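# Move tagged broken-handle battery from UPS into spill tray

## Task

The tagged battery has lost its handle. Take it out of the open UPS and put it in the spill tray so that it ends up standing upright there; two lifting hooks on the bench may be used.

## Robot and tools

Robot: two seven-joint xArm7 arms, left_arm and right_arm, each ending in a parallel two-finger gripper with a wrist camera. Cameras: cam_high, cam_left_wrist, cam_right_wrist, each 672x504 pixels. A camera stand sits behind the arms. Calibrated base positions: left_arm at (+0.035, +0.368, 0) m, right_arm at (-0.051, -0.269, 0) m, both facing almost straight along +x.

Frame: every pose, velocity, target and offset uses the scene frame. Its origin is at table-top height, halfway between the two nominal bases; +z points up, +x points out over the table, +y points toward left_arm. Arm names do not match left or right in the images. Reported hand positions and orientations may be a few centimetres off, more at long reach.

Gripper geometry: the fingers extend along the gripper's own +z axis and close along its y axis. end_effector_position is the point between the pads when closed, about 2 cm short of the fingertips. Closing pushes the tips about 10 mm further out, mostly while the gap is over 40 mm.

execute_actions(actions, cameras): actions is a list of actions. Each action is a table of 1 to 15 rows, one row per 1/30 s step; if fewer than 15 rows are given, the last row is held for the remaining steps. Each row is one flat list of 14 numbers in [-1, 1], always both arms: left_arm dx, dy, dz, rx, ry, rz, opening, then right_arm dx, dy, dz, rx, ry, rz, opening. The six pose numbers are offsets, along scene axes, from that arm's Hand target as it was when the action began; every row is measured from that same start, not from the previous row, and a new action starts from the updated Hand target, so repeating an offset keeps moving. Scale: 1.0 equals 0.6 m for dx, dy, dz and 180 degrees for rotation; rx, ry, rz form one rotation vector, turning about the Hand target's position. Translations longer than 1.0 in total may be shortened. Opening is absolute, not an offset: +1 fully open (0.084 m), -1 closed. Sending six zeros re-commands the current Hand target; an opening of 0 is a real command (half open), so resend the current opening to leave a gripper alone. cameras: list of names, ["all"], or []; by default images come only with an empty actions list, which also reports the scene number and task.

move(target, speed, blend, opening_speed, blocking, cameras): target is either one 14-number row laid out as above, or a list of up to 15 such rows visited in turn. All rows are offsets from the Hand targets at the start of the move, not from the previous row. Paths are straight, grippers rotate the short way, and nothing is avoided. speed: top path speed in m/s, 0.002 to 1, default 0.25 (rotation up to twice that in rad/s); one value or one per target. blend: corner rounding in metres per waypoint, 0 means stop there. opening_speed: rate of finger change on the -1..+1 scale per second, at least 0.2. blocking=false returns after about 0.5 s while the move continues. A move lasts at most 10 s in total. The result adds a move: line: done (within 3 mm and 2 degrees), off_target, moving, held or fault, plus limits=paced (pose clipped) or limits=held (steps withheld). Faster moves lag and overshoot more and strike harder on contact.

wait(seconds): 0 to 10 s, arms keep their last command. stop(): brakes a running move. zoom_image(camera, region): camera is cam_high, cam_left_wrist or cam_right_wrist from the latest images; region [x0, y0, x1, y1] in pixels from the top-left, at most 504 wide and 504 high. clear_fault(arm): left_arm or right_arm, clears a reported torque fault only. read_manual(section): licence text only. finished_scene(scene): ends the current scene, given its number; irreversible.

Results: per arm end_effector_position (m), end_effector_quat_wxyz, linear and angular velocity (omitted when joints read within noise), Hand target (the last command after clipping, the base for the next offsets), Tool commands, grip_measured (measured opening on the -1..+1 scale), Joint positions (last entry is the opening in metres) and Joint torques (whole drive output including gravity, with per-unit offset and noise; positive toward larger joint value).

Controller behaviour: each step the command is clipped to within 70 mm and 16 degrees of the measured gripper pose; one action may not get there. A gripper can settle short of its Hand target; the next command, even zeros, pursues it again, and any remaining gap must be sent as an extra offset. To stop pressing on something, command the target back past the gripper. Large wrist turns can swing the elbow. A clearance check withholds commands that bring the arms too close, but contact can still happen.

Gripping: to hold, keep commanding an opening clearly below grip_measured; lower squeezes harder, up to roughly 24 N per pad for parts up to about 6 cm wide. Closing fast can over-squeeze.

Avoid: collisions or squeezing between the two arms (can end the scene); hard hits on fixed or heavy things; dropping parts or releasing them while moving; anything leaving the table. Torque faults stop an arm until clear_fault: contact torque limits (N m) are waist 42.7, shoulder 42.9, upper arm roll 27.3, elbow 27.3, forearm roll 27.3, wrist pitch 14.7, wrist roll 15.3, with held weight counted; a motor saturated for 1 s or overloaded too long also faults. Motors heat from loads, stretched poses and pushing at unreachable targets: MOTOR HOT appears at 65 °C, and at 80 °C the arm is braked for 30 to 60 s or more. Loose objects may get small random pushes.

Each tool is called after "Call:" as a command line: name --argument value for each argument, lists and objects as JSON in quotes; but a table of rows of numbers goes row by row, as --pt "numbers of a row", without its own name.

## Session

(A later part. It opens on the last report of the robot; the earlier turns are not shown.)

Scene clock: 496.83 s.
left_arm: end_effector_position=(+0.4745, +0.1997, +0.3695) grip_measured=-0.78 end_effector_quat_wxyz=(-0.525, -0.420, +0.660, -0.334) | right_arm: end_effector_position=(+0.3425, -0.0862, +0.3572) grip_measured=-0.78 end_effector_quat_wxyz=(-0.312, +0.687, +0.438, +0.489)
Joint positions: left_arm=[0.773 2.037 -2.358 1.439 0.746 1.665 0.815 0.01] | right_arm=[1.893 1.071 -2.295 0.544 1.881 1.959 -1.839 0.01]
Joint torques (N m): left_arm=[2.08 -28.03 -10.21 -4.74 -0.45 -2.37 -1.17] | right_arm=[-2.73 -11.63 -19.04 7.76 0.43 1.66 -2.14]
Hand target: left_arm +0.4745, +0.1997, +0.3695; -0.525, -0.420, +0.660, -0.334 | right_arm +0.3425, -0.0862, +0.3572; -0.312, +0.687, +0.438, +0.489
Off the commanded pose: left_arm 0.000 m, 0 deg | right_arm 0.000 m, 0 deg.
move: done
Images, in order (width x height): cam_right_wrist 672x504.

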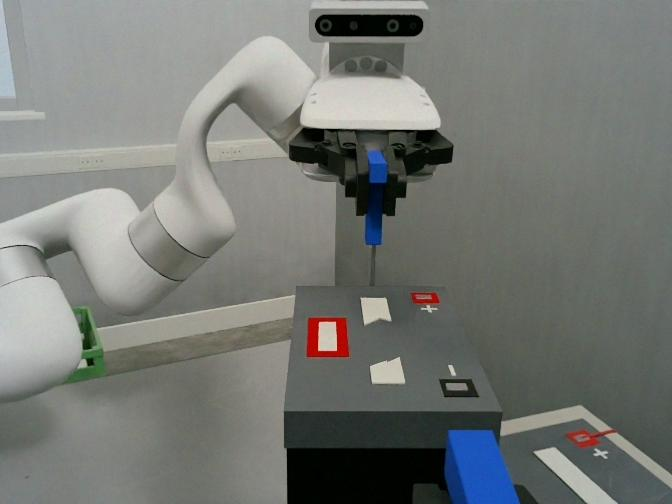

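Call:
wait --seconds 0 --cameras '["cam_left_wrist"]'

Call:
zoom_image --camera "cam_left_wrist" --region '[350, 320, 450, 440]'

Scene clock: 497.97 s.
left_arm: end_effector_position=(+0.4745, +0.1997, +0.3695) grip_measured=-0.78 end_effector_quat_wxyz=(-0.525, -0.420, +0.660, -0.334) | right_arm: end_effector_position=(+0.3425, -0.0862, +0.3572) grip_measured=-0.78 end_effector_quat_wxyz=(-0.312, +0.687, +0.438, +0.489)
Joint positions: left_arm=[0.773 2.037 -2.358 1.439 0.746 1.665 0.815 0.01] | right_arm=[1.893 1.071 -2.296 0.544 1.881 1.959 -1.84 0.01]
Joint torques (N m): left_arm=[2.2 -28.04 -10.26 -4.83 -0.35 -2.35 -1.22] | right_arm=[-2.7 -11.66 -19.06 7.84 0.38 1.49 -2.1]
Hand target: left_arm +0.4745, +0.1997, +0.3695; -0.525, -0.420, +0.660, -0.334 | right_arm +0.3425, -0.0862, +0.3572; -0.312, +0.687, +0.438, +0.489
Tool commands: left_gripper/opening=-1.0 right_gripper/opening=-1.0
Off the commanded pose: left_arm 0.000 m, 0 deg | right_arm 0.000 m, 0 deg.
Images, in order (width x height): cam_left_wrist 672x504.

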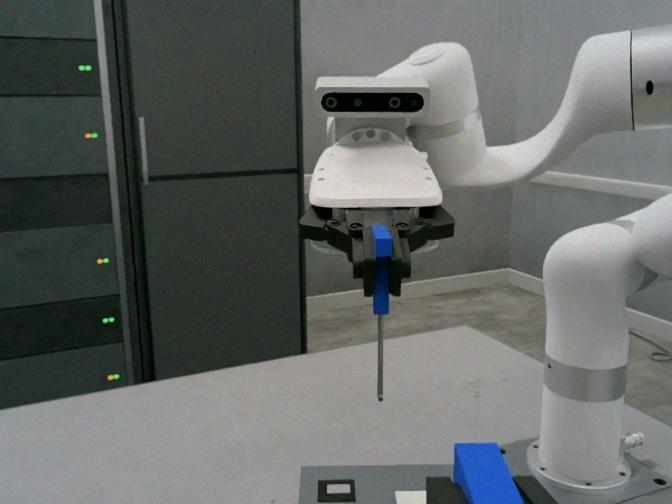

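Scaled by 4.200 from the camera's 672x504 image, which has a finer 960x720 frame.

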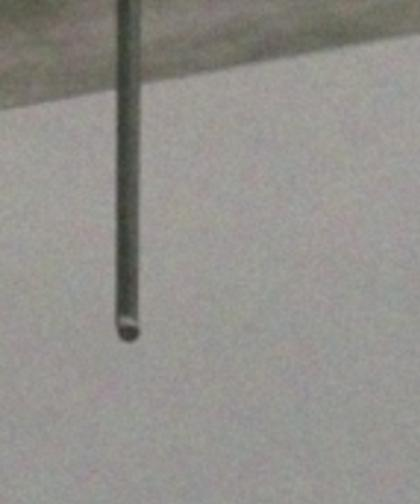

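Call:
zoom_image --camera "cam_left_wrist" --region '[350, 260, 420, 330]'

Scaled by 7.200 from the camera's 672x504 image, which has a finer 960x720 frame.

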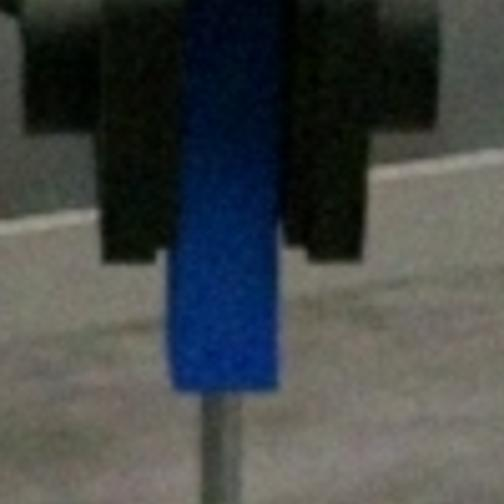

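Call:
move --pt "0 0 0 0 0 0 -1 -0.186 0.087 0 0 0 0 -1" --speed 0.2 --cameras '["cam_right_wrist"]'

Call:
zoom_image --camera "cam_right_wrist" --region '[560, 380, 672, 504]'

Scene clock: 501.50 s.
left_arm: end_effector_position=(+0.4745, +0.1997, +0.3695) grip_measured=-0.78 end_effector_quat_wxyz=(-0.525, -0.420, +0.660, -0.334) | right_arm: end_effector_position=(+0.2309, -0.0340, +0.3572) grip_measured=-0.78 end_effector_quat_wxyz=(-0.312, +0.687, +0.438, +0.489)
Joint positions: left_arm=[0.773 2.037 -2.358 1.439 0.746 1.665 0.815 0.01] | right_arm=[2.268 1.534 -2.529 0.237 1.894 1.946 -1.529 0.01]
Joint torques (N m): left_arm=[2.39 -27.54 -10.4 -4.84 -0.42 -2.4 -1.22] | right_arm=[2.39 -1.58 -14.7 7.39 2.85 -2.12 1.91]
Hand target: left_arm +0.4745, +0.1997, +0.3695; -0.525, -0.420, +0.660, -0.334 | right_arm +0.2309, -0.0340, +0.3572; -0.312, +0.687, +0.438, +0.489
Off the commanded pose: left_arm 0.000 m, 0 deg | right_arm 0.000 m, 0 deg.
move: done
Images, in order (width x height): cam_right_wrist 672x504.

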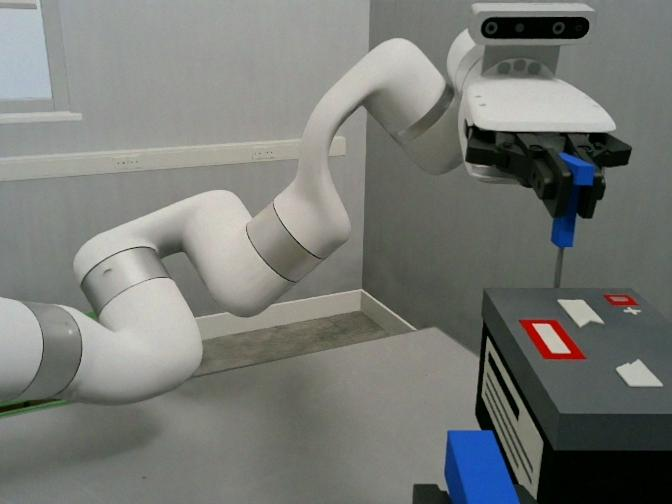

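Scaled by 4.065 from the camera's 672x504 image, which has a finer 960x720 frame.

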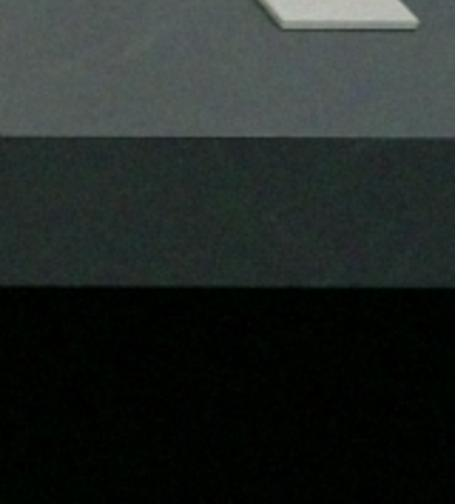

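Call:
zoom_image --camera "cam_right_wrist" --region '[465, 275, 605, 475]'

Call:
zoom_image --camera "cam_right_wrist" --region '[470, 280, 510, 350]'

Call:
zoom_image --camera "cam_right_wrist" --region '[525, 400, 595, 480]'

Scaled by 2.520 from the camera's 672x504 image, which has a finer 960x720 frame.

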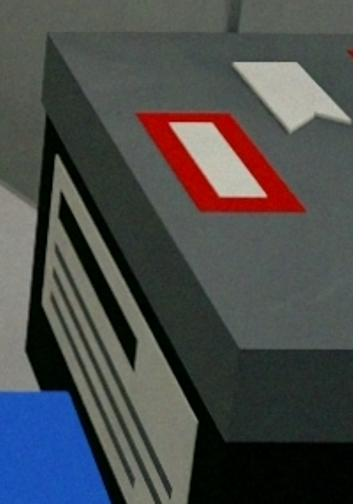

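Scaled by 7.200 from the camera's 672x504 image, which has a finer 960x720 frame.

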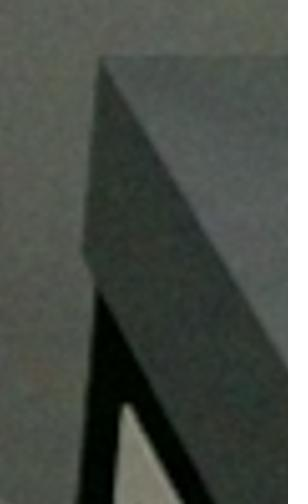

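Scaled by 6.300 from the camera's 672x504 image, which has a finer 960x720 frame.

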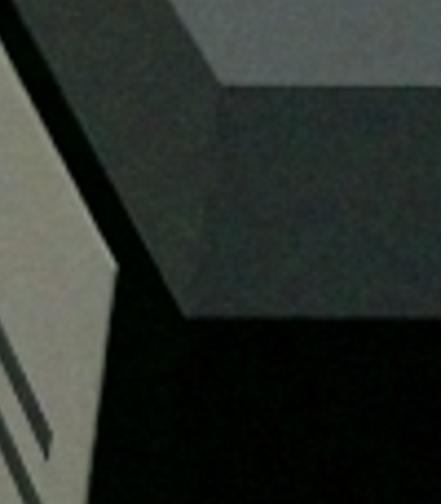

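Call:
move --pt "0.0212 0.0453 0.0592 0 0 0 -1 0.1368 -0.165 0.093 -0.1158 0.054 0 -1" --speed 0.2 --cameras '["cam_right_wrist"]'

Call:
zoom_image --camera "cam_right_wrist" --region '[260, 0, 460, 200]'

Scene clock: 509.43 s.
left_arm: end_effector_position=(+0.4872, +0.2269, +0.4050) grip_measured=-0.78 end_effector_quat_wxyz=(-0.525, -0.420, +0.660, -0.334) | right_arm: end_effector_position=(+0.3130, -0.1330, +0.4130) grip_measured=-0.78 end_effector_quat_wxyz=(-0.218, +0.771, +0.491, +0.342)
Joint positions: left_arm=[0.751 1.929 -2.409 1.577 0.683 1.725 0.816 0.01] | right_arm=[1.799 1.031 -2.506 0.886 1.395 2.053 -1.725 0.01]
Joint torques (N m): left_arm=[-3.33 -34.36 -11.52 -3.7 -2.55 -0.48 1.31] | right_arm=[-2.75 -12.25 -12.35 13.62 0.02 -1.85 -2.09]
Hand target: left_arm +0.4872, +0.2269, +0.4050; -0.525, -0.420, +0.660, -0.334 | right_arm +0.3130, -0.1330, +0.4130; -0.218, +0.771, +0.491, +0.342
Off the commanded pose: left_arm 0.000 m, 0 deg | right_arm 0.000 m, 0 deg.
move: done
Images, in order (width x height): cam_right_wrist 672x504.

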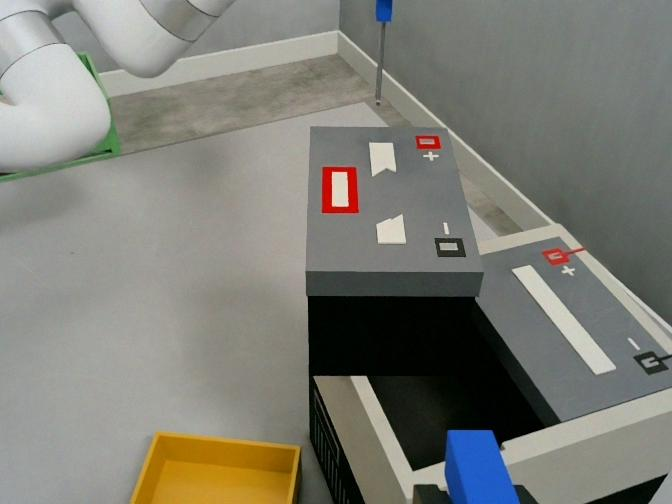

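Scaled by 2.520 from the camera's 672x504 image, which has a finer 960x720 frame.

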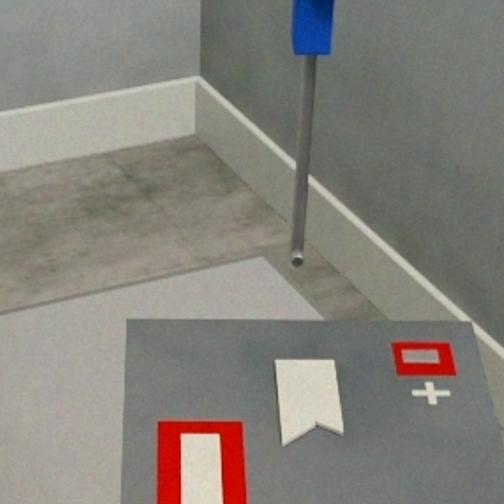

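Call:
move --pt "0 0 -0.08 0 0 0 -1 0 0 0 0 0 0 -1" --pt "-0.0148 -0.0317 -0.08 0 0 0 -1 0 0 0 0 0 0 -1" --speed 0.1 --blend 0.005

Call:
move --target '[-0.0014,-0.003,0,0,0,0,-1, 0,0,0,0,0,0,-1]' --speed 0.03

Call:
move --target '[-0.0014,-0.003,0,0,0,0,-1, 0,0,0,0,0,0,-1]' --speed 0.03

Call:
move --target '[-0.0014,-0.003,0,0,0,0,-1, 0,0,0,0,0,0,-1]' --speed 0.03

Scene clock: 512.40 s.
left_arm: end_effector_position=(+0.4783, +0.2079, +0.3571) grip_measured=-0.78 end_effector_quat_wxyz=(-0.525, -0.420, +0.660, -0.334) | right_arm: end_effector_position=(+0.3130, -0.1330, +0.4130) grip_measured=-0.78 end_effector_quat_wxyz=(-0.218, +0.771, +0.491, +0.342)
Joint positions: left_arm=[0.786 2.056 -2.351 1.449 0.753 1.688 0.836 0.01] | right_arm=[1.799 1.031 -2.506 0.886 1.395 2.053 -1.725 0.01]
Joint torques (N m): left_arm=[-3.33 -22.87 -7.92 -10.7 -0.06 -3.49 -1.26] | right_arm=[-2.66 -12.21 -12.51 13.61 0.04 -2.11 -1.95]
Hand target: left_arm +0.4783, +0.2079, +0.3570; -0.525, -0.420, +0.660, -0.334 | right_arm +0.3130, -0.1330, +0.4130; -0.218, +0.771, +0.491, +0.342
Off the commanded pose: left_arm 0.000 m, 0 deg | right_arm 0.000 m, 0 deg.
move: done

Scene clock: 513.10 s.
left_arm: end_effector_position=(+0.4775, +0.2061, +0.3570) grip_measured=-0.78 end_effector_quat_wxyz=(-0.525, -0.420, +0.660, -0.334) | right_arm: end_effector_position=(+0.3130, -0.1330, +0.4130) grip_measured=-0.78 end_effector_quat_wxyz=(-0.218, +0.771, +0.491, +0.342)
Joint positions: left_arm=[0.786 2.058 -2.35 1.443 0.755 1.684 0.834 0.01] | right_arm=[1.799 1.031 -2.506 0.886 1.395 2.053 -1.725 0.01]
Joint torques (N m): left_arm=[-3.15 -23.1 -8.03 -10.55 -0.01 -3.51 -1.35] | right_arm=[-2.71 -12.42 -12.54 13.6 0.11 -2.1 -1.82]
Hand target: left_arm +0.4775, +0.2061, +0.3570; -0.525, -0.420, +0.660, -0.334 | right_arm +0.3130, -0.1330, +0.4130; -0.218, +0.771, +0.491, +0.342
Off the commanded pose: left_arm 0.000 m, 0 deg | right_arm 0.000 m, 0 deg.
move: done

Scene clock: 513.80 s.
left_arm: end_effector_position=(+0.4766, +0.2043, +0.3570) grip_measured=-0.78 end_effector_quat_wxyz=(-0.525, -0.420, +0.660, -0.334) | right_arm: end_effector_position=(+0.3130, -0.1330, +0.4130) grip_measured=-0.78 end_effector_quat_wxyz=(-0.218, +0.771, +0.491, +0.342)
Joint positions: left_arm=[0.785 2.059 -2.349 1.438 0.756 1.679 0.832 0.01] | right_arm=[1.799 1.031 -2.506 0.886 1.395 2.053 -1.725 0.01]
Joint torques (N m): left_arm=[-3.33 -22.59 -8.06 -10.73 0.12 -3.53 -1.29] | right_arm=[-2.66 -12.32 -12.47 13.55 0.08 -2.17 -1.91]
Hand target: left_arm +0.4766, +0.2043, +0.3570; -0.525, -0.420, +0.660, -0.334 | right_arm +0.3130, -0.1330, +0.4130; -0.218, +0.771, +0.491, +0.342
Off the commanded pose: left_arm 0.000 m, 0 deg | right_arm 0.000 m, 0 deg.
move: done

Scene clock: 514.50 s.
left_arm: end_effector_position=(+0.4758, +0.2025, +0.3570) grip_measured=-0.78 end_effector_quat_wxyz=(-0.525, -0.420, +0.660, -0.334) | right_arm: end_effector_position=(+0.3130, -0.1330, +0.4130) grip_measured=-0.78 end_effector_quat_wxyz=(-0.218, +0.771, +0.491, +0.342)
Joint positions: left_arm=[0.784 2.061 -2.347 1.433 0.758 1.675 0.83 0.01] | right_arm=[1.799 1.031 -2.506 0.886 1.395 2.053 -1.725 0.01]
Joint torques (N m): left_arm=[-3.2 -22.68 -7.98 -10.65 -0.04 -3.66 -1.3] | right_arm=[-2.71 -12.28 -12.51 13.53 0.2 -2.15 -1.85]
Hand target: left_arm +0.4758, +0.2025, +0.3570; -0.525, -0.420, +0.660, -0.334 | right_arm +0.3130, -0.1330, +0.4130; -0.218, +0.771, +0.491, +0.342
Off the commanded pose: left_arm 0.000 m, 0 deg | right_arm 0.000 m, 0 deg.
move: done

Continue in 1 mm steps.

Call:
move --target '[-0.0007,-0.0015,0,0,0,0,-1, 0,0,0,0,0,0,-1]' --speed 0.03

Call:
move --target '[-0.0007,-0.0015,0,0,0,0,-1, 0,0,0,0,0,0,-1]' --speed 0.03

Call:
move --target '[-0.0007,-0.0015,0,0,0,0,-1, 0,0,0,0,0,0,-1]' --speed 0.03

Call:
move --target '[-0.0007,-0.0015,0,0,0,0,-1, 0,0,0,0,0,0,-1]' --speed 0.03 --cameras '["cam_right_wrist"]'

Scene clock: 515.70 s.
left_arm: end_effector_position=(+0.4754, +0.2016, +0.3570) grip_measured=-0.78 end_effector_quat_wxyz=(-0.525, -0.420, +0.660, -0.334) | right_arm: end_effector_position=(+0.3130, -0.1330, +0.4130) grip_measured=-0.78 end_effector_quat_wxyz=(-0.218, +0.771, +0.491, +0.342)
Joint positions: left_arm=[0.784 2.062 -2.347 1.43 0.759 1.673 0.829 0.01] | right_arm=[1.799 1.031 -2.506 0.886 1.395 2.053 -1.725 0.01]
Joint torques (N m): left_arm=[-3.33 -22.58 -8.08 -10.53 -0.02 -3.62 -1.39] | right_arm=[-2.74 -12.25 -12.52 13.56 0.16 -2.14 -1.73]
Hand target: left_arm +0.4754, +0.2016, +0.3570; -0.525, -0.420, +0.660, -0.334 | right_arm +0.3130, -0.1330, +0.4130; -0.218, +0.771, +0.491, +0.342
Off the commanded pose: left_arm 0.000 m, 0 deg | right_arm 0.000 m, 0 deg.
move: done

Scene clock: 516.40 s.
left_arm: end_effector_position=(+0.4750, +0.2007, +0.3570) grip_measured=-0.78 end_effector_quat_wxyz=(-0.525, -0.420, +0.660, -0.334) | right_arm: end_effector_position=(+0.3130, -0.1330, +0.4130) grip_measured=-0.78 end_effector_quat_wxyz=(-0.218, +0.771, +0.491, +0.342)
Joint positions: left_arm=[0.783 2.063 -2.346 1.427 0.76 1.671 0.828 0.01] | right_arm=[1.799 1.031 -2.506 0.886 1.395 2.053 -1.725 0.01]
Joint torques (N m): left_arm=[-3.27 -22.48 -7.97 -10.52 0 -3.57 -1.31] | right_arm=[-2.72 -12.35 -12.57 13.51 0.15 -2.09 -1.73]
Hand target: left_arm +0.4750, +0.2007, +0.3570; -0.525, -0.420, +0.660, -0.334 | right_arm +0.3130, -0.1330, +0.4130; -0.218, +0.771, +0.491, +0.342
Off the commanded pose: left_arm 0.000 m, 0 deg | right_arm 0.000 m, 0 deg.
move: done

Scene clock: 517.10 s.
left_arm: end_effector_position=(+0.4745, +0.1998, +0.3570) grip_measured=-0.78 end_effector_quat_wxyz=(-0.525, -0.420, +0.660, -0.334) | right_arm: end_effector_position=(+0.3130, -0.1330, +0.4130) grip_measured=-0.78 end_effector_quat_wxyz=(-0.218, +0.771, +0.491, +0.342)
Joint positions: left_arm=[0.783 2.064 -2.345 1.425 0.761 1.669 0.826 0.01] | right_arm=[1.799 1.031 -2.506 0.886 1.395 2.053 -1.725 0.01]
Joint torques (N m): left_arm=[-3.08 -22.6 -7.98 -10.58 0.12 -3.62 -1.26] | right_arm=[-2.74 -12.22 -12.51 13.54 0.13 -2.1 -1.73]
Hand target: left_arm +0.4745, +0.1998, +0.3570; -0.525, -0.420, +0.660, -0.334 | right_arm +0.3130, -0.1330, +0.4130; -0.218, +0.771, +0.491, +0.342
Off the commanded pose: left_arm 0.000 m, 0 deg | right_arm 0.000 m, 0 deg.
move: done

Scene clock: 517.80 s.
left_arm: end_effector_position=(+0.4741, +0.1989, +0.3570) grip_measured=-0.78 end_effector_quat_wxyz=(-0.525, -0.420, +0.660, -0.334) | right_arm: end_effector_position=(+0.3130, -0.1330, +0.4130) grip_measured=-0.78 end_effector_quat_wxyz=(-0.218, +0.771, +0.491, +0.342)
Joint positions: left_arm=[0.783 2.065 -2.345 1.422 0.762 1.667 0.825 0.01] | right_arm=[1.799 1.031 -2.506 0.886 1.395 2.053 -1.725 0.01]
Joint torques (N m): left_arm=[-3.55 -22.52 -7.84 -10.67 0 -3.72 -1.3] | right_arm=[-2.83 -12.37 -12.62 13.6 0.1 -2.08 -1.7]
Hand target: left_arm +0.4741, +0.1989, +0.3570; -0.525, -0.420, +0.660, -0.334 | right_arm +0.3130, -0.1330, +0.4130; -0.218, +0.771, +0.491, +0.342
Off the commanded pose: left_arm 0.000 m, 0 deg | right_arm 0.000 m, 0 deg.
move: done
Images, in order (width x height): cam_right_wrist 672x504.

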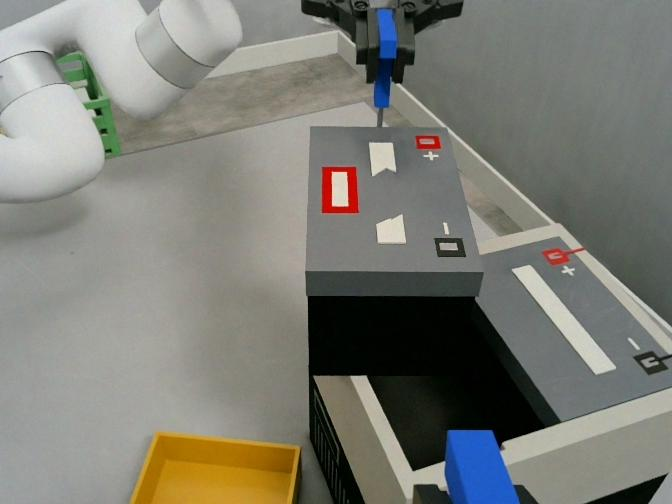

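Call:
move --target '[-0.0007,-0.0015,0,0,0,0,-1, 0,0,0,0,0,0,-1]' --speed 0.03

Call:
move --target '[-0.0007,-0.0015,0,0,0,0,-1, 0,0,0,0,0,0,-1]' --speed 0.03

Scene clock: 518.77 s.
left_arm: end_effector_position=(+0.4737, +0.1980, +0.3570) grip_measured=-0.78 end_effector_quat_wxyz=(-0.525, -0.420, +0.660, -0.334) | right_arm: end_effector_position=(+0.3130, -0.1330, +0.4130) grip_measured=-0.78 end_effector_quat_wxyz=(-0.218, +0.771, +0.491, +0.342)
Joint positions: left_arm=[0.782 2.066 -2.344 1.419 0.763 1.665 0.824 0.01] | right_arm=[1.799 1.031 -2.506 0.886 1.395 2.053 -1.725 0.01]
Joint torques (N m): left_arm=[-4.73 -22.26 -7.12 -11.41 -0.22 -3.53 -1.25] | right_arm=[-2.77 -12.07 -12.53 13.57 0.2 -2.13 -1.62]
Hand target: left_arm +0.4737, +0.1980, +0.3570; -0.525, -0.420, +0.660, -0.334 | right_arm +0.3130, -0.1330, +0.4130; -0.218, +0.771, +0.491, +0.342
Off the commanded pose: left_arm 0.000 m, 0 deg | right_arm 0.000 m, 0 deg.
move: done

Scene clock: 519.47 s.
left_arm: end_effector_position=(+0.4733, +0.1971, +0.3570) grip_measured=-0.78 end_effector_quat_wxyz=(-0.525, -0.420, +0.660, -0.334) | right_arm: end_effector_position=(+0.3130, -0.1330, +0.4130) grip_measured=-0.78 end_effector_quat_wxyz=(-0.218, +0.771, +0.491, +0.342)
Joint positions: left_arm=[0.782 2.067 -2.344 1.417 0.764 1.663 0.823 0.01] | right_arm=[1.799 1.031 -2.506 0.886 1.395 2.053 -1.725 0.01]
Joint torques (N m): left_arm=[-4.7 -22.3 -7.13 -11.33 -0.08 -3.61 -1.31] | right_arm=[-2.66 -12.07 -12.52 13.55 0.17 -2.13 -1.58]
Hand target: left_arm +0.4733, +0.1971, +0.3570; -0.525, -0.420, +0.660, -0.334 | right_arm +0.3130, -0.1330, +0.4130; -0.218, +0.771, +0.491, +0.342
Off the commanded pose: left_arm 0.000 m, 0 deg | right_arm 0.000 m, 0 deg.
move: done

Call:
move --pt "0 0 0 0 0 0 -1 0.1492 0.2923 -0.0936 0.1158 -0.054 0 -1" --pt "0 0 0 0 0 0 -1 0.1520 0.2983 -0.0936 0.1158 -0.054 0 -1" --speed '[0.2,0.05]'

Call:
move --target '[0,0,0,0,0,0,-1, 0.0007,0.0015,0,0,0,0,-1]' --speed 0.03

Call:
move --target '[0,0,0,0,0,0,-1, 0.0007,0.0015,0,0,0,0,-1]' --speed 0.03

Call:
move --target '[0,0,0,0,0,0,-1, 0.0007,0.0015,0,0,0,0,-1]' --speed 0.03

Call:
move --target '[0,0,0,0,0,0,-1, 0.0007,0.0015,0,0,0,0,-1]' --speed 0.03

Scene clock: 522.20 s.
left_arm: end_effector_position=(+0.4733, +0.1971, +0.3570) grip_measured=-0.78 end_effector_quat_wxyz=(-0.525, -0.420, +0.660, -0.334) | right_arm: end_effector_position=(+0.4042, +0.0459, +0.3569) grip_measured=-0.78 end_effector_quat_wxyz=(-0.312, +0.687, +0.438, +0.489)
Joint positions: left_arm=[0.782 2.067 -2.344 1.417 0.764 1.663 0.823 0.01] | right_arm=[1.957 1.127 -2.009 0.775 2.191 1.659 -1.642 0.01]
Joint torques (N m): left_arm=[-4.63 -22.46 -7.21 -11.34 -0.04 -3.54 -1.25] | right_arm=[-2.65 -4.06 -20.18 11.5 2.64 -1.79 1.98]
Hand target: left_arm +0.4733, +0.1971, +0.3570; -0.525, -0.420, +0.660, -0.334 | right_arm +0.4042, +0.0460, +0.3568; -0.312, +0.687, +0.438, +0.489
Off the commanded pose: left_arm 0.000 m, 0 deg | right_arm 0.000 m, 0 deg.
move: done

Scene clock: 522.90 s.
left_arm: end_effector_position=(+0.4733, +0.1971, +0.3570) grip_measured=-0.78 end_effector_quat_wxyz=(-0.525, -0.420, +0.660, -0.334) | right_arm: end_effector_position=(+0.4046, +0.0469, +0.3568) grip_measured=-0.78 end_effector_quat_wxyz=(-0.312, +0.687, +0.438, +0.489)
Joint positions: left_arm=[0.782 2.067 -2.344 1.417 0.764 1.663 0.823 0.01] | right_arm=[1.956 1.127 -2.007 0.777 2.193 1.657 -1.641 0.01]
Joint torques (N m): left_arm=[-4.65 -22.29 -7.15 -11.46 -0.06 -3.56 -1.28] | right_arm=[-2.67 -3.23 -20.25 11.44 2.61 -1.9 2.07]
Hand target: left_arm +0.4733, +0.1971, +0.3570; -0.525, -0.420, +0.660, -0.334 | right_arm +0.4046, +0.0469, +0.3568; -0.312, +0.687, +0.438, +0.489
Off the commanded pose: left_arm 0.000 m, 0 deg | right_arm 0.000 m, 0 deg.
move: done

Scene clock: 523.60 s.
left_arm: end_effector_position=(+0.4733, +0.1971, +0.3570) grip_measured=-0.78 end_effector_quat_wxyz=(-0.525, -0.420, +0.660, -0.334) | right_arm: end_effector_position=(+0.4050, +0.0478, +0.3568) grip_measured=-0.78 end_effector_quat_wxyz=(-0.312, +0.687, +0.438, +0.489)
Joint positions: left_arm=[0.782 2.067 -2.344 1.417 0.764 1.663 0.823 0.01] | right_arm=[1.956 1.128 -2.005 0.78 2.194 1.655 -1.64 0.01]
Joint torques (N m): left_arm=[-4.55 -22.43 -7.22 -11.33 -0.12 -3.5 -1.29] | right_arm=[-2.88 -3.26 -20.39 11.32 2.59 -1.92 2.04]
Hand target: left_arm +0.4733, +0.1971, +0.3570; -0.525, -0.420, +0.660, -0.334 | right_arm +0.4050, +0.0478, +0.3568; -0.312, +0.687, +0.438, +0.489
Off the commanded pose: left_arm 0.000 m, 0 deg | right_arm 0.000 m, 0 deg.
move: done

Scene clock: 524.30 s.
left_arm: end_effector_position=(+0.4733, +0.1971, +0.3570) grip_measured=-0.78 end_effector_quat_wxyz=(-0.525, -0.420, +0.660, -0.334) | right_arm: end_effector_position=(+0.4054, +0.0487, +0.3568) grip_measured=-0.78 end_effector_quat_wxyz=(-0.312, +0.687, +0.438, +0.489)
Joint positions: left_arm=[0.782 2.067 -2.344 1.417 0.764 1.663 0.823 0.01] | right_arm=[1.955 1.128 -2.003 0.782 2.196 1.653 -1.639 0.01]
Joint torques (N m): left_arm=[-4.52 -22.39 -7.3 -11.38 -0.14 -3.54 -1.27] | right_arm=[-2.65 -3.24 -20.35 11.43 2.62 -1.84 2.03]
Hand target: left_arm +0.4733, +0.1971, +0.3570; -0.525, -0.420, +0.660, -0.334 | right_arm +0.4054, +0.0487, +0.3568; -0.312, +0.687, +0.438, +0.489
Off the commanded pose: left_arm 0.000 m, 0 deg | right_arm 0.000 m, 0 deg.
move: done

Scene clock: 525.00 s.
left_arm: end_effector_position=(+0.4733, +0.1971, +0.3570) grip_measured=-0.78 end_effector_quat_wxyz=(-0.525, -0.420, +0.660, -0.334) | right_arm: end_effector_position=(+0.4058, +0.0496, +0.3568) grip_measured=-0.78 end_effector_quat_wxyz=(-0.312, +0.687, +0.438, +0.489)
Joint positions: left_arm=[0.782 2.067 -2.344 1.417 0.764 1.663 0.823 0.01] | right_arm=[1.955 1.128 -2.002 0.784 2.197 1.651 -1.637 0.01]
Joint torques (N m): left_arm=[-4.64 -22.31 -7.19 -11.38 -0.13 -3.55 -1.29] | right_arm=[-2.83 -3.34 -20.35 11.3 2.57 -1.86 2.05]
Hand target: left_arm +0.4733, +0.1971, +0.3570; -0.525, -0.420, +0.660, -0.334 | right_arm +0.4059, +0.0496, +0.3568; -0.312, +0.687, +0.438, +0.489
Off the commanded pose: left_arm 0.000 m, 0 deg | right_arm 0.000 m, 0 deg.
move: done

Call:
move --target '[0,0,0,0,0,0,-1, 0.0007,0.0015,0,0,0,0,-1]' --speed 0.03

Call:
move --target '[0,0,0,0,0,0,-1, 0.0007,0.0015,0,0,0,0,-1]' --speed 0.03

Call:
move --target '[0,0,0,0,0,0,-1, 0.0007,0.0015,0,0,0,0,-1]' --speed 0.03

Scene clock: 526.37 s.
left_arm: end_effector_position=(+0.4733, +0.1971, +0.3570) grip_measured=-0.78 end_effector_quat_wxyz=(-0.525, -0.420, +0.660, -0.334) | right_arm: end_effector_position=(+0.4063, +0.0505, +0.3568) grip_measured=-0.78 end_effector_quat_wxyz=(-0.312, +0.687, +0.438, +0.489)
Joint positions: left_arm=[0.782 2.067 -2.344 1.417 0.764 1.663 0.823 0.01] | right_arm=[1.955 1.128 -2 0.787 2.199 1.649 -1.636 0.01]
Joint torques (N m): left_arm=[-4.53 -22.31 -7.3 -11.32 -0.19 -3.49 -1.26] | right_arm=[-2.85 -3.28 -20.43 11.33 2.69 -1.92 2.07]
Hand target: left_arm +0.4733, +0.1971, +0.3570; -0.525, -0.420, +0.660, -0.334 | right_arm +0.4063, +0.0505, +0.3568; -0.312, +0.687, +0.438, +0.489
Off the commanded pose: left_arm 0.000 m, 0 deg | right_arm 0.000 m, 0 deg.
move: done

Scene clock: 527.07 s.
left_arm: end_effector_position=(+0.4733, +0.1971, +0.3570) grip_measured=-0.78 end_effector_quat_wxyz=(-0.525, -0.420, +0.660, -0.334) | right_arm: end_effector_position=(+0.4067, +0.0514, +0.3568) grip_measured=-0.78 end_effector_quat_wxyz=(-0.312, +0.687, +0.438, +0.489)
Joint positions: left_arm=[0.782 2.067 -2.344 1.417 0.764 1.663 0.823 0.01] | right_arm=[1.954 1.129 -1.998 0.789 2.2 1.647 -1.635 0.01]
Joint torques (N m): left_arm=[-4.5 -22.49 -7.2 -11.41 -0.1 -3.51 -1.26] | right_arm=[-2.5 -3.23 -20.34 11.53 2.72 -1.91 1.96]
Hand target: left_arm +0.4733, +0.1971, +0.3570; -0.525, -0.420, +0.660, -0.334 | right_arm +0.4067, +0.0514, +0.3568; -0.312, +0.687, +0.438, +0.489
Off the commanded pose: left_arm 0.000 m, 0 deg | right_arm 0.000 m, 0 deg.
move: done

Scene clock: 527.77 s.
left_arm: end_effector_position=(+0.4733, +0.1971, +0.3570) grip_measured=-0.78 end_effector_quat_wxyz=(-0.525, -0.420, +0.660, -0.334) | right_arm: end_effector_position=(+0.4071, +0.0523, +0.3568) grip_measured=-0.78 end_effector_quat_wxyz=(-0.312, +0.687, +0.438, +0.489)
Joint positions: left_arm=[0.782 2.067 -2.344 1.417 0.764 1.663 0.823 0.01] | right_arm=[1.954 1.129 -1.996 0.791 2.202 1.645 -1.634 0.01]
Joint torques (N m): left_arm=[-4.69 -22.36 -7.26 -11.36 -0.18 -3.52 -1.22] | right_arm=[-1.93 -3.45 -19.24 12.41 2.94 -1.61 2]
Hand target: left_arm +0.4733, +0.1971, +0.3570; -0.525, -0.420, +0.660, -0.334 | right_arm +0.4071, +0.0523, +0.3568; -0.312, +0.687, +0.438, +0.489
Off the commanded pose: left_arm 0.000 m, 0 deg | right_arm 0.000 m, 0 deg.
move: done

Call:
move --target '[0,0,0.03,0,0,0,-1, 0,0,0.0267,0,0,0,-1]' --speed 0.03 --cameras '["cam_left_wrist","cam_right_wrist"]'

Call:
move --target '[0,0,0.0017,0,0,0,-1, 0,0,0.0017,0,0,0,-1]' --speed 0.03

Call:
move --target '[0,0,0.0017,0,0,0,-1, 0,0,0.0017,0,0,0,-1]' --speed 0.03

Scene clock: 529.40 s.
left_arm: end_effector_position=(+0.4733, +0.1971, +0.3750) grip_measured=-0.78 end_effector_quat_wxyz=(-0.525, -0.420, +0.660, -0.334) | right_arm: end_effector_position=(+0.4071, +0.0523, +0.3728) grip_measured=-0.78 end_effector_quat_wxyz=(-0.312, +0.687, +0.438, +0.489)
Joint positions: left_arm=[0.765 2.028 -2.363 1.439 0.743 1.658 0.806 0.01] | right_arm=[1.951 1.124 -2.027 0.816 2.179 1.651 -1.606 0.01]
Joint torques (N m): left_arm=[-3.89 -32.57 -11.62 -4.33 -2.6 -3.72 -1.32] | right_arm=[-2.06 -15.55 -25.33 12.61 0.58 1.46 1.92]
Hand target: left_arm +0.4733, +0.1971, +0.3750; -0.525, -0.420, +0.660, -0.334 | right_arm +0.4071, +0.0523, +0.3729; -0.312, +0.687, +0.438, +0.489
Off the commanded pose: left_arm 0.000 m, 0 deg | right_arm 0.000 m, 0 deg.
move: done
Images, in order (width x height): cam_left_wrist 672x504, cam_right_wrist 672x504.

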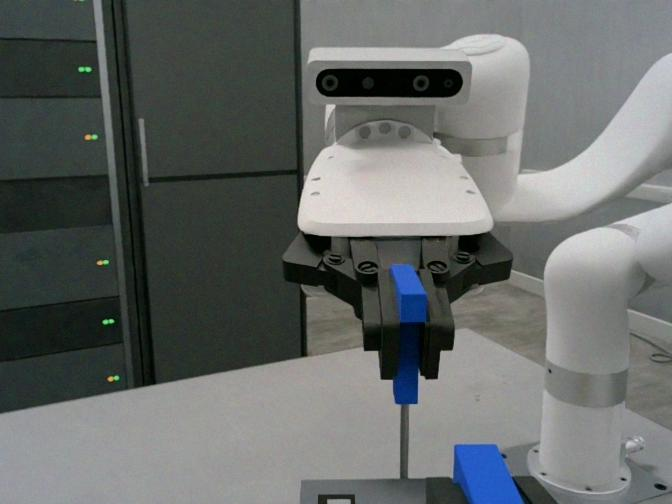

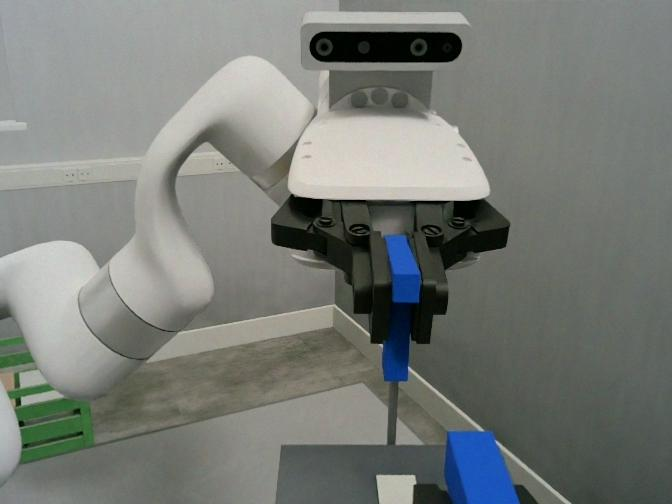

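Scene clock: 530.10 s.
left_arm: end_effector_position=(+0.4733, +0.1971, +0.3761) grip_measured=-0.78 end_effector_quat_wxyz=(-0.525, -0.420, +0.660, -0.334) | right_arm: end_effector_position=(+0.4071, +0.0523, +0.3739) grip_measured=-0.78 end_effector_quat_wxyz=(-0.312, +0.687, +0.438, +0.489)
Joint positions: left_arm=[0.764 2.026 -2.364 1.44 0.742 1.658 0.805 0.01] | right_arm=[1.95 1.123 -2.029 0.817 2.178 1.651 -1.604 0.01]
Joint torques (N m): left_arm=[-3.72 -32.67 -11.63 -4.16 -2.57 -3.77 -1.25] | right_arm=[-2.22 -15.66 -25.32 12.63 0.7 1.47 2]
Hand target: left_arm +0.4733, +0.1971, +0.3761; -0.525, -0.420, +0.660, -0.334 | right_arm +0.4071, +0.0523, +0.3739; -0.312, +0.687, +0.438, +0.489
Off the commanded pose: left_arm 0.000 m, 0 deg | right_arm 0.000 m, 0 deg.
move: done

Scene clock: 530.80 s.
left_arm: end_effector_position=(+0.4733, +0.1971, +0.3771) grip_measured=-0.78 end_effector_quat_wxyz=(-0.525, -0.420, +0.660, -0.334) | right_arm: end_effector_position=(+0.4071, +0.0523, +0.3749) grip_measured=-0.78 end_effector_quat_wxyz=(-0.312, +0.687, +0.438, +0.489)
Joint positions: left_arm=[0.763 2.024 -2.365 1.441 0.741 1.658 0.804 0.01] | right_arm=[1.95 1.123 -2.031 0.819 2.176 1.651 -1.602 0.01]
Joint torques (N m): left_arm=[-3.8 -32.95 -11.57 -4.08 -2.79 -3.78 -1.3] | right_arm=[-1.95 -16.03 -27.23 13.18 1.04 1.59 2.06]
Hand target: left_arm +0.4733, +0.1971, +0.3771; -0.525, -0.420, +0.660, -0.334 | right_arm +0.4071, +0.0523, +0.3749; -0.312, +0.687, +0.438, +0.489
Off the commanded pose: left_arm 0.000 m, 0 deg | right_arm 0.000 m, 0 deg.
move: done

Call:
move --target '[0,0,0.0017,0,0,0,-1, 0,0,0,0,0,0,-1]' --speed 0.02

Call:
move --target '[0,0,0.0017,0,0,0,-1, 0,0,0,0,0,0,-1]' --speed 0.02

Call:
move --target '[0,0,0.0013,0,0,0,-1, 0,0,0,0,0,0,-1]' --speed 0.02

Scene clock: 531.87 s.
left_arm: end_effector_position=(+0.4733, +0.1971, +0.3781) grip_measured=-0.78 end_effector_quat_wxyz=(-0.525, -0.420, +0.660, -0.334) | right_arm: end_effector_position=(+0.4071, +0.0523, +0.3749) grip_measured=-0.78 end_effector_quat_wxyz=(-0.312, +0.687, +0.438, +0.489)
Joint positions: left_arm=[0.763 2.022 -2.366 1.443 0.74 1.657 0.803 0.01] | right_arm=[1.95 1.123 -2.031 0.819 2.176 1.651 -1.602 0.01]
Joint torques (N m): left_arm=[-3.76 -32.87 -11.56 -4.1 -2.7 -3.87 -1.25] | right_arm=[-1.62 -16.14 -27.93 13.4 1.9 1.44 2.12]
Hand target: left_arm +0.4733, +0.1971, +0.3781; -0.525, -0.420, +0.660, -0.334 | right_arm +0.4071, +0.0523, +0.3749; -0.312, +0.687, +0.438, +0.489
Off the commanded pose: left_arm 0.000 m, 0 deg | right_arm 0.000 m, 0 deg.
move: done

Scene clock: 532.57 s.
left_arm: end_effector_position=(+0.4733, +0.1971, +0.3791) grip_measured=-0.78 end_effector_quat_wxyz=(-0.525, -0.420, +0.660, -0.334) | right_arm: end_effector_position=(+0.4071, +0.0523, +0.3749) grip_measured=-0.78 end_effector_quat_wxyz=(-0.312, +0.687, +0.438, +0.489)
Joint positions: left_arm=[0.762 2.02 -2.368 1.444 0.739 1.657 0.802 0.01] | right_arm=[1.95 1.123 -2.031 0.819 2.176 1.651 -1.602 0.01]
Joint torques (N m): left_arm=[-3.7 -32.85 -11.65 -4.14 -2.7 -3.81 -1.28] | right_arm=[-1.24 -16.09 -28 13.35 2.31 1.5 2.09]
Hand target: left_arm +0.4733, +0.1971, +0.3791; -0.525, -0.420, +0.660, -0.334 | right_arm +0.4071, +0.0523, +0.3749; -0.312, +0.687, +0.438, +0.489
Off the commanded pose: left_arm 0.000 m, 0 deg | right_arm 0.000 m, 0 deg.
move: done

Scene clock: 533.27 s.
left_arm: end_effector_position=(+0.4733, +0.1971, +0.3799) grip_measured=-0.78 end_effector_quat_wxyz=(-0.525, -0.420, +0.660, -0.334) | right_arm: end_effector_position=(+0.4071, +0.0523, +0.3749) grip_measured=-0.78 end_effector_quat_wxyz=(-0.312, +0.687, +0.438, +0.489)
Joint positions: left_arm=[0.761 2.018 -2.368 1.445 0.738 1.657 0.801 0.01] | right_arm=[1.95 1.123 -2.031 0.819 2.176 1.651 -1.602 0.01]
Joint torques (N m): left_arm=[-3.76 -32.69 -11.61 -4.17 -2.7 -3.8 -1.28] | right_arm=[-0.76 -16.03 -27.87 13.38 2.61 1.41 2.01]
Hand target: left_arm +0.4733, +0.1971, +0.3799; -0.525, -0.420, +0.660, -0.334 | right_arm +0.4071, +0.0523, +0.3749; -0.312, +0.687, +0.438, +0.489
Off the commanded pose: left_arm 0.000 m, 0 deg | right_arm 0.000 m, 0 deg.
move: done

Call:
move --target '[0,0,0.0017,0,0,0,-1, 0,0,0,0,0,0,-1]' --speed 0.02

Call:
move --target '[0,0,0.0017,0,0,0,-1, 0,0,0,0,0,0,-1]' --speed 0.02

Call:
move --target '[0,0,0.0017,0,0,0,-1, 0,0,0,0,0,0,-1]' --speed 0.02

Scene clock: 534.33 s.
left_arm: end_effector_position=(+0.4733, +0.1971, +0.3809) grip_measured=-0.78 end_effector_quat_wxyz=(-0.525, -0.420, +0.660, -0.334) | right_arm: end_effector_position=(+0.4071, +0.0523, +0.3749) grip_measured=-0.78 end_effector_quat_wxyz=(-0.312, +0.687, +0.438, +0.489)
Joint positions: left_arm=[0.76 2.016 -2.369 1.447 0.737 1.657 0.8 0.01] | right_arm=[1.95 1.123 -2.031 0.819 2.176 1.651 -1.602 0.01]
Joint torques (N m): left_arm=[-3.69 -32.69 -11.58 -4.11 -2.71 -3.79 -1.31] | right_arm=[-0.46 -15.84 -27.73 13.28 2.66 1.36 2.02]
Hand target: left_arm +0.4733, +0.1971, +0.3809; -0.525, -0.420, +0.660, -0.334 | right_arm +0.4071, +0.0523, +0.3749; -0.312, +0.687, +0.438, +0.489
Off the commanded pose: left_arm 0.000 m, 0 deg | right_arm 0.000 m, 0 deg.
move: done

Scene clock: 535.03 s.
left_arm: end_effector_position=(+0.4732, +0.1970, +0.3819) grip_measured=-0.78 end_effector_quat_wxyz=(-0.525, -0.420, +0.660, -0.334) | right_arm: end_effector_position=(+0.4071, +0.0523, +0.3749) grip_measured=-0.78 end_effector_quat_wxyz=(-0.312, +0.687, +0.438, +0.489)
Joint positions: left_arm=[0.759 2.013 -2.371 1.448 0.736 1.657 0.799 0.01] | right_arm=[1.95 1.123 -2.031 0.819 2.176 1.651 -1.602 0.01]
Joint torques (N m): left_arm=[-2.99 -36.6 -17.43 -4.36 -5.13 -5.75 -1.26] | right_arm=[-0.3 -15.44 -27.74 13.22 2.66 1.34 2.06]
Hand target: left_arm +0.4733, +0.1971, +0.3819; -0.525, -0.420, +0.660, -0.334 | right_arm +0.4071, +0.0523, +0.3749; -0.312, +0.687, +0.438, +0.489
Off the commanded pose: left_arm 0.000 m, 0 deg | right_arm 0.000 m, 0 deg.
move: done

Scene clock: 535.73 s.
left_arm: end_effector_position=(+0.4733, +0.1971, +0.3829) grip_measured=-0.78 end_effector_quat_wxyz=(-0.525, -0.420, +0.660, -0.334) | right_arm: end_effector_position=(+0.4071, +0.0523, +0.3749) grip_measured=-0.78 end_effector_quat_wxyz=(-0.312, +0.687, +0.438, +0.489)
Joint positions: left_arm=[0.758 2.011 -2.372 1.449 0.735 1.657 0.798 0.01] | right_arm=[1.95 1.123 -2.031 0.819 2.176 1.651 -1.602 0.01]
Joint torques (N m): left_arm=[-3.07 -36.47 -17.23 -4.35 -5.07 -8.08 -1.3] | right_arm=[0.12 -15.4 -27.66 13.22 2.67 1.28 2.04]
Hand target: left_arm +0.4733, +0.1971, +0.3830; -0.525, -0.420, +0.660, -0.334 | right_arm +0.4071, +0.0523, +0.3749; -0.312, +0.687, +0.438, +0.489
Off the commanded pose: left_arm 0.000 m, 0 deg | right_arm 0.000 m, 0 deg.
move: done

Call:
move --target '[0,0,0,0,0,0,-1, 0,0,0.0017,0,0,0,-1]' --speed 0.02

Call:
move --target '[0,0,0.0017,0,0,0,-1, 0,0,0.0017,0,0,0,-1]' --speed 0.02 --cameras '["cam_left_wrist","cam_right_wrist"]'

Scene clock: 536.83 s.
left_arm: end_effector_position=(+0.4733, +0.1971, +0.3830) grip_measured=-0.78 end_effector_quat_wxyz=(-0.525, -0.420, +0.660, -0.334) | right_arm: end_effector_position=(+0.4071, +0.0523, +0.3759) grip_measured=-0.78 end_effector_quat_wxyz=(-0.312, +0.687, +0.438, +0.489)
Joint positions: left_arm=[0.758 2.011 -2.372 1.449 0.735 1.656 0.798 0.01] | right_arm=[1.95 1.123 -2.033 0.82 2.175 1.652 -1.6 0.01]
Joint torques (N m): left_arm=[-2.95 -35.93 -15.86 -5.11 -4.9 -7.4 -1.21] | right_arm=[-2.63 -17.93 -37.92 15.48 3.15 0.86 2.01]
Hand target: left_arm +0.4733, +0.1971, +0.3830; -0.525, -0.420, +0.660, -0.334 | right_arm +0.4071, +0.0523, +0.3759; -0.312, +0.687, +0.438, +0.489
Off the commanded pose: left_arm 0.000 m, 0 deg | right_arm 0.000 m, 0 deg.
move: done

Scene clock: 537.53 s.
left_arm: end_effector_position=(+0.4733, +0.1971, +0.3840) grip_measured=-0.78 end_effector_quat_wxyz=(-0.525, -0.420, +0.660, -0.334) | right_arm: end_effector_position=(+0.4071, +0.0523, +0.3769) grip_measured=-0.78 end_effector_quat_wxyz=(-0.312, +0.687, +0.438, +0.489)
Joint positions: left_arm=[0.757 2.009 -2.373 1.451 0.734 1.656 0.797 0.01] | right_arm=[1.95 1.122 -2.035 0.822 2.173 1.652 -1.599 0.01]
Joint torques (N m): left_arm=[-3.5 -36.29 -16.65 -4.61 -4.96 -7.74 -1.3] | right_arm=[-2.53 -17.93 -37.95 15.61 3.33 0.9 2.04]
Hand target: left_arm +0.4733, +0.1971, +0.3840; -0.525, -0.420, +0.660, -0.334 | right_arm +0.4071, +0.0523, +0.3769; -0.312, +0.687, +0.438, +0.489
Off the commanded pose: left_arm 0.000 m, 0 deg | right_arm 0.000 m, 0 deg.
move: done
Images, in order (width x height): cam_left_wrist 672x504, cam_right_wrist 672x504.

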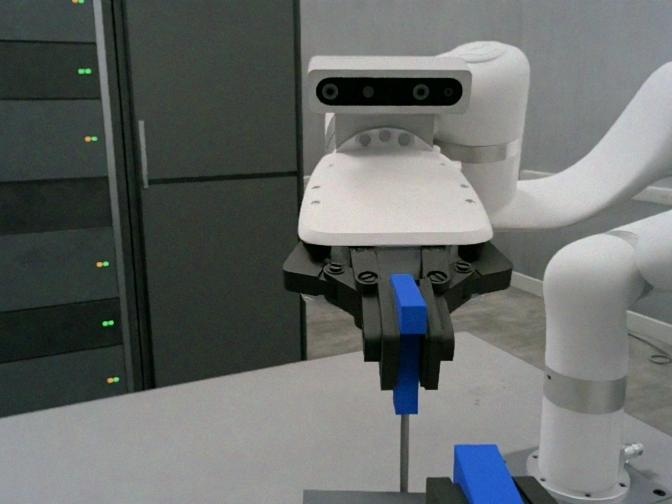

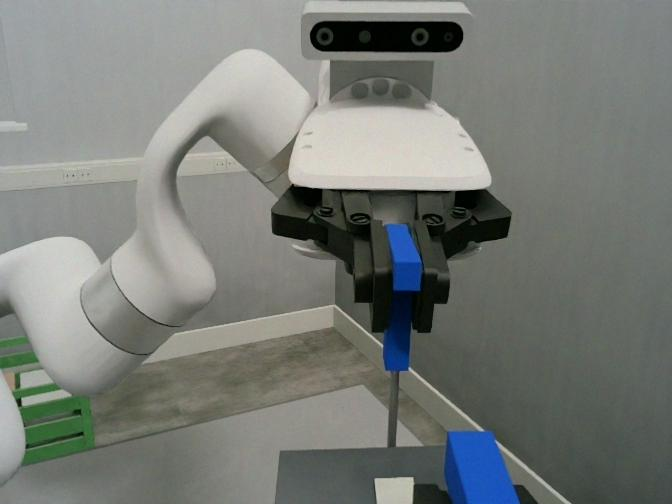

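Call:
move --target '[0,0,0.0133,0,0,0,-1, 0,0,0.0133,0,0,0,-1]' --speed 0.03 --cameras '["cam_left_wrist","cam_right_wrist"]'

Scene clock: 538.73 s.
left_arm: end_effector_position=(+0.4733, +0.1971, +0.3919) grip_measured=-0.78 end_effector_quat_wxyz=(-0.525, -0.420, +0.660, -0.334) | right_arm: end_effector_position=(+0.4071, +0.0523, +0.3849) grip_measured=-0.78 end_effector_quat_wxyz=(-0.312, +0.687, +0.438, +0.489)
Joint positions: left_arm=[0.75 1.991 -2.381 1.462 0.725 1.655 0.79 0.01] | right_arm=[1.947 1.119 -2.049 0.835 2.163 1.655 -1.585 0.01]
Joint torques (N m): left_arm=[-3.39 -36.57 -16.62 -4.46 -4.93 -7.78 -1.24] | right_arm=[-2.7 -17.95 -37.75 15.55 3.29 0.88 2]
Hand target: left_arm +0.4733, +0.1971, +0.3920; -0.525, -0.420, +0.660, -0.334 | right_arm +0.4071, +0.0523, +0.3849; -0.312, +0.687, +0.438, +0.489
Off the commanded pose: left_arm 0.000 m, 0 deg | right_arm 0.000 m, 0 deg.
move: done
Images, in order (width x height): cam_left_wrist 672x504, cam_right_wrist 672x504.

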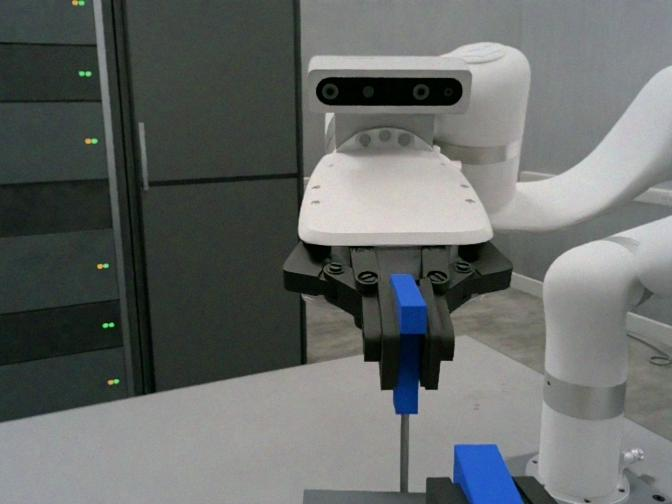

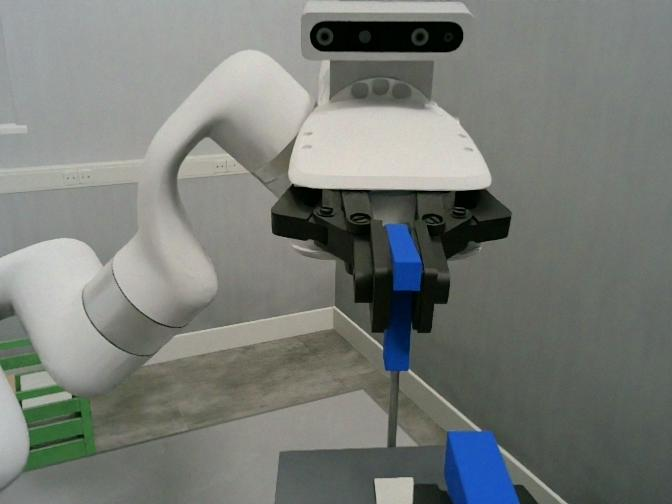

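Call:
move --pt "0 0 0.02 0 0 0 -1 0 0 0.02 0 0 0 -1" --pt "-0.0320 -0.0078 0.02 0 0 -0.00451 -1 -0.0356 -0.0060 0.02 0 0 -0.00451 -1" --speed '[0.03,0.04]' --cameras '["cam_left_wrist","cam_right_wrist","cam_high"]'

Scene clock: 541.40 s.
left_arm: end_effector_position=(+0.4541, +0.1924, +0.4040) grip_measured=-0.78 end_effector_quat_wxyz=(-0.528, -0.416, +0.663, -0.330) | right_arm: end_effector_position=(+0.3858, +0.0487, +0.3969) grip_measured=-0.78 end_effector_quat_wxyz=(-0.308, +0.690, +0.433, +0.491)
Joint positions: left_arm=[0.757 1.996 -2.392 1.405 0.709 1.636 0.75 0.01] | right_arm=[2.018 1.154 -2.125 0.783 2.133 1.657 -1.545 0.01]
Joint torques (N m): left_arm=[3.28 -25.65 -12.6 -10.34 -4.75 -8.01 -1.21] | right_arm=[2.44 -4.9 -36.61 9.92 3.29 -2.58 2.05]
Hand target: left_arm +0.4541, +0.1924, +0.4040; -0.528, -0.416, +0.663, -0.330 | right_arm +0.3858, +0.0487, +0.3969; -0.308, +0.690, +0.433, +0.491
Off the commanded pose: left_arm 0.000 m, 0 deg | right_arm 0.000 m, 0 deg.
move: done

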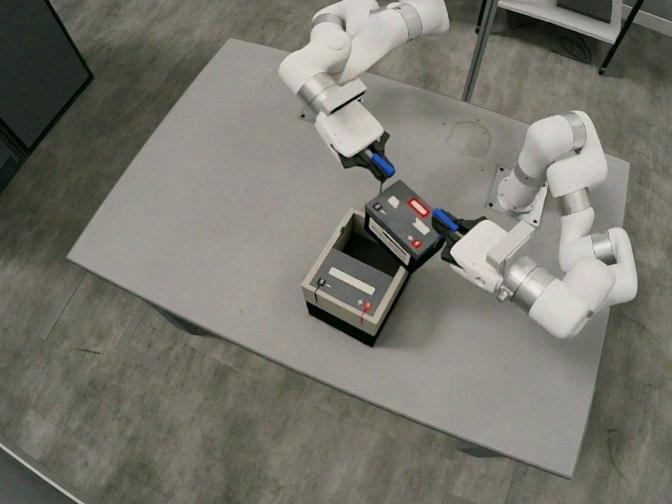

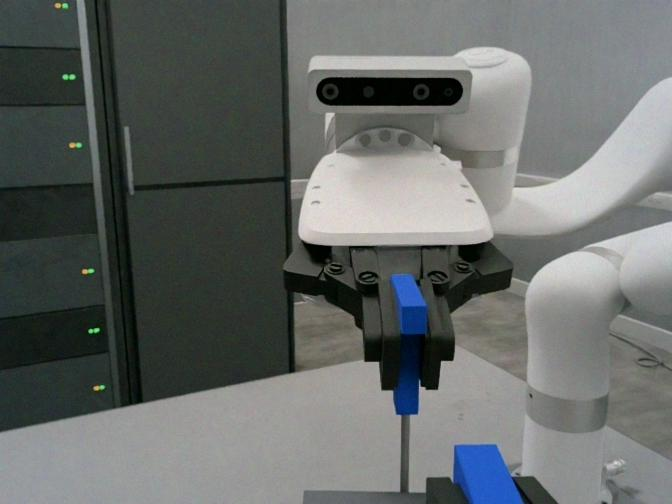

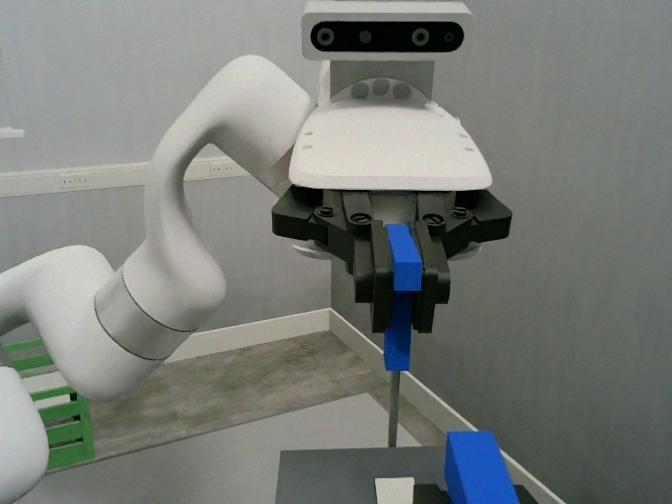

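Call:
move --target '[-0.0960,-0.0234,0,0,0,-0.01353,-1, -0.1068,-0.0180,0,0,0,-0.01353,-1]' --speed 0.05 --cameras '["cam_left_wrist","cam_right_wrist"]'

Scene clock: 543.40 s.
left_arm: end_effector_position=(+0.3965, +0.1784, +0.4040) grip_measured=-0.78 end_effector_quat_wxyz=(-0.534, -0.402, +0.672, -0.319) | right_arm: end_effector_position=(+0.3217, +0.0379, +0.3969) grip_measured=-0.78 end_effector_quat_wxyz=(-0.298, +0.699, +0.418, +0.498)
Joint positions: left_arm=[0.8 2.082 -2.384 1.198 0.7 1.586 0.667 0.01] | right_arm=[2.227 1.309 -2.277 0.582 2.079 1.642 -1.459 0.01]
Joint torques (N m): left_arm=[3.39 -21.55 -11.72 -8.61 -4.21 -8.38 -1.3] | right_arm=[2.5 -2.45 -33.72 10.22 3.25 -3.13 1.96]
Hand target: left_arm +0.3965, +0.1784, +0.4040; -0.534, -0.402, +0.672, -0.319 | right_arm +0.3217, +0.0379, +0.3969; -0.298, +0.699, +0.418, +0.498
Off the commanded pose: left_arm 0.000 m, 0 deg | right_arm 0.000 m, 0 deg.
move: done
Images, in order (width x height): cam_left_wrist 672x504, cam_right_wrist 672x504.

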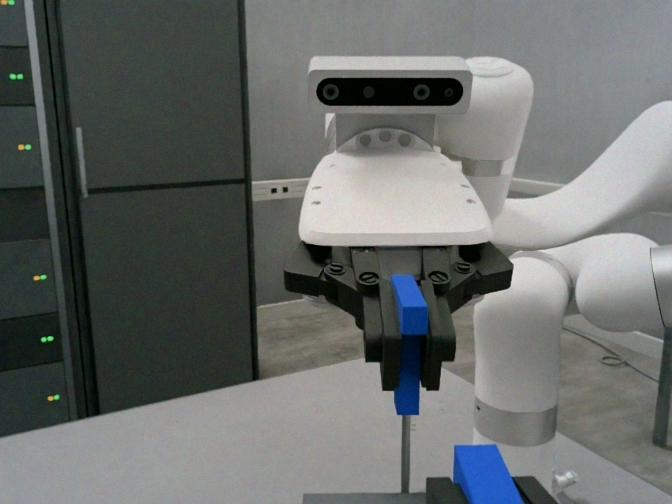

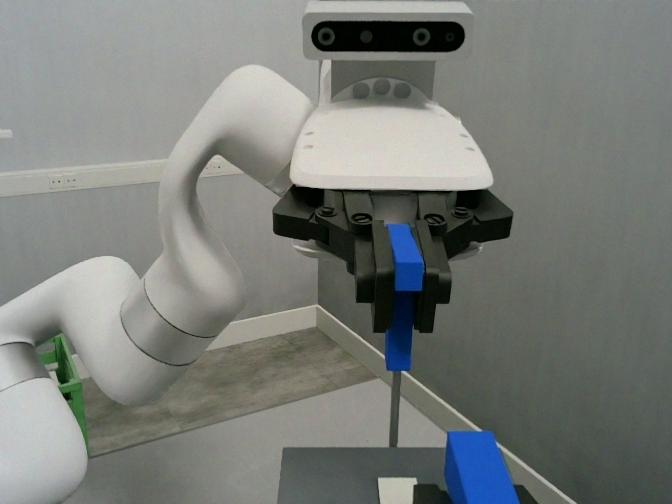

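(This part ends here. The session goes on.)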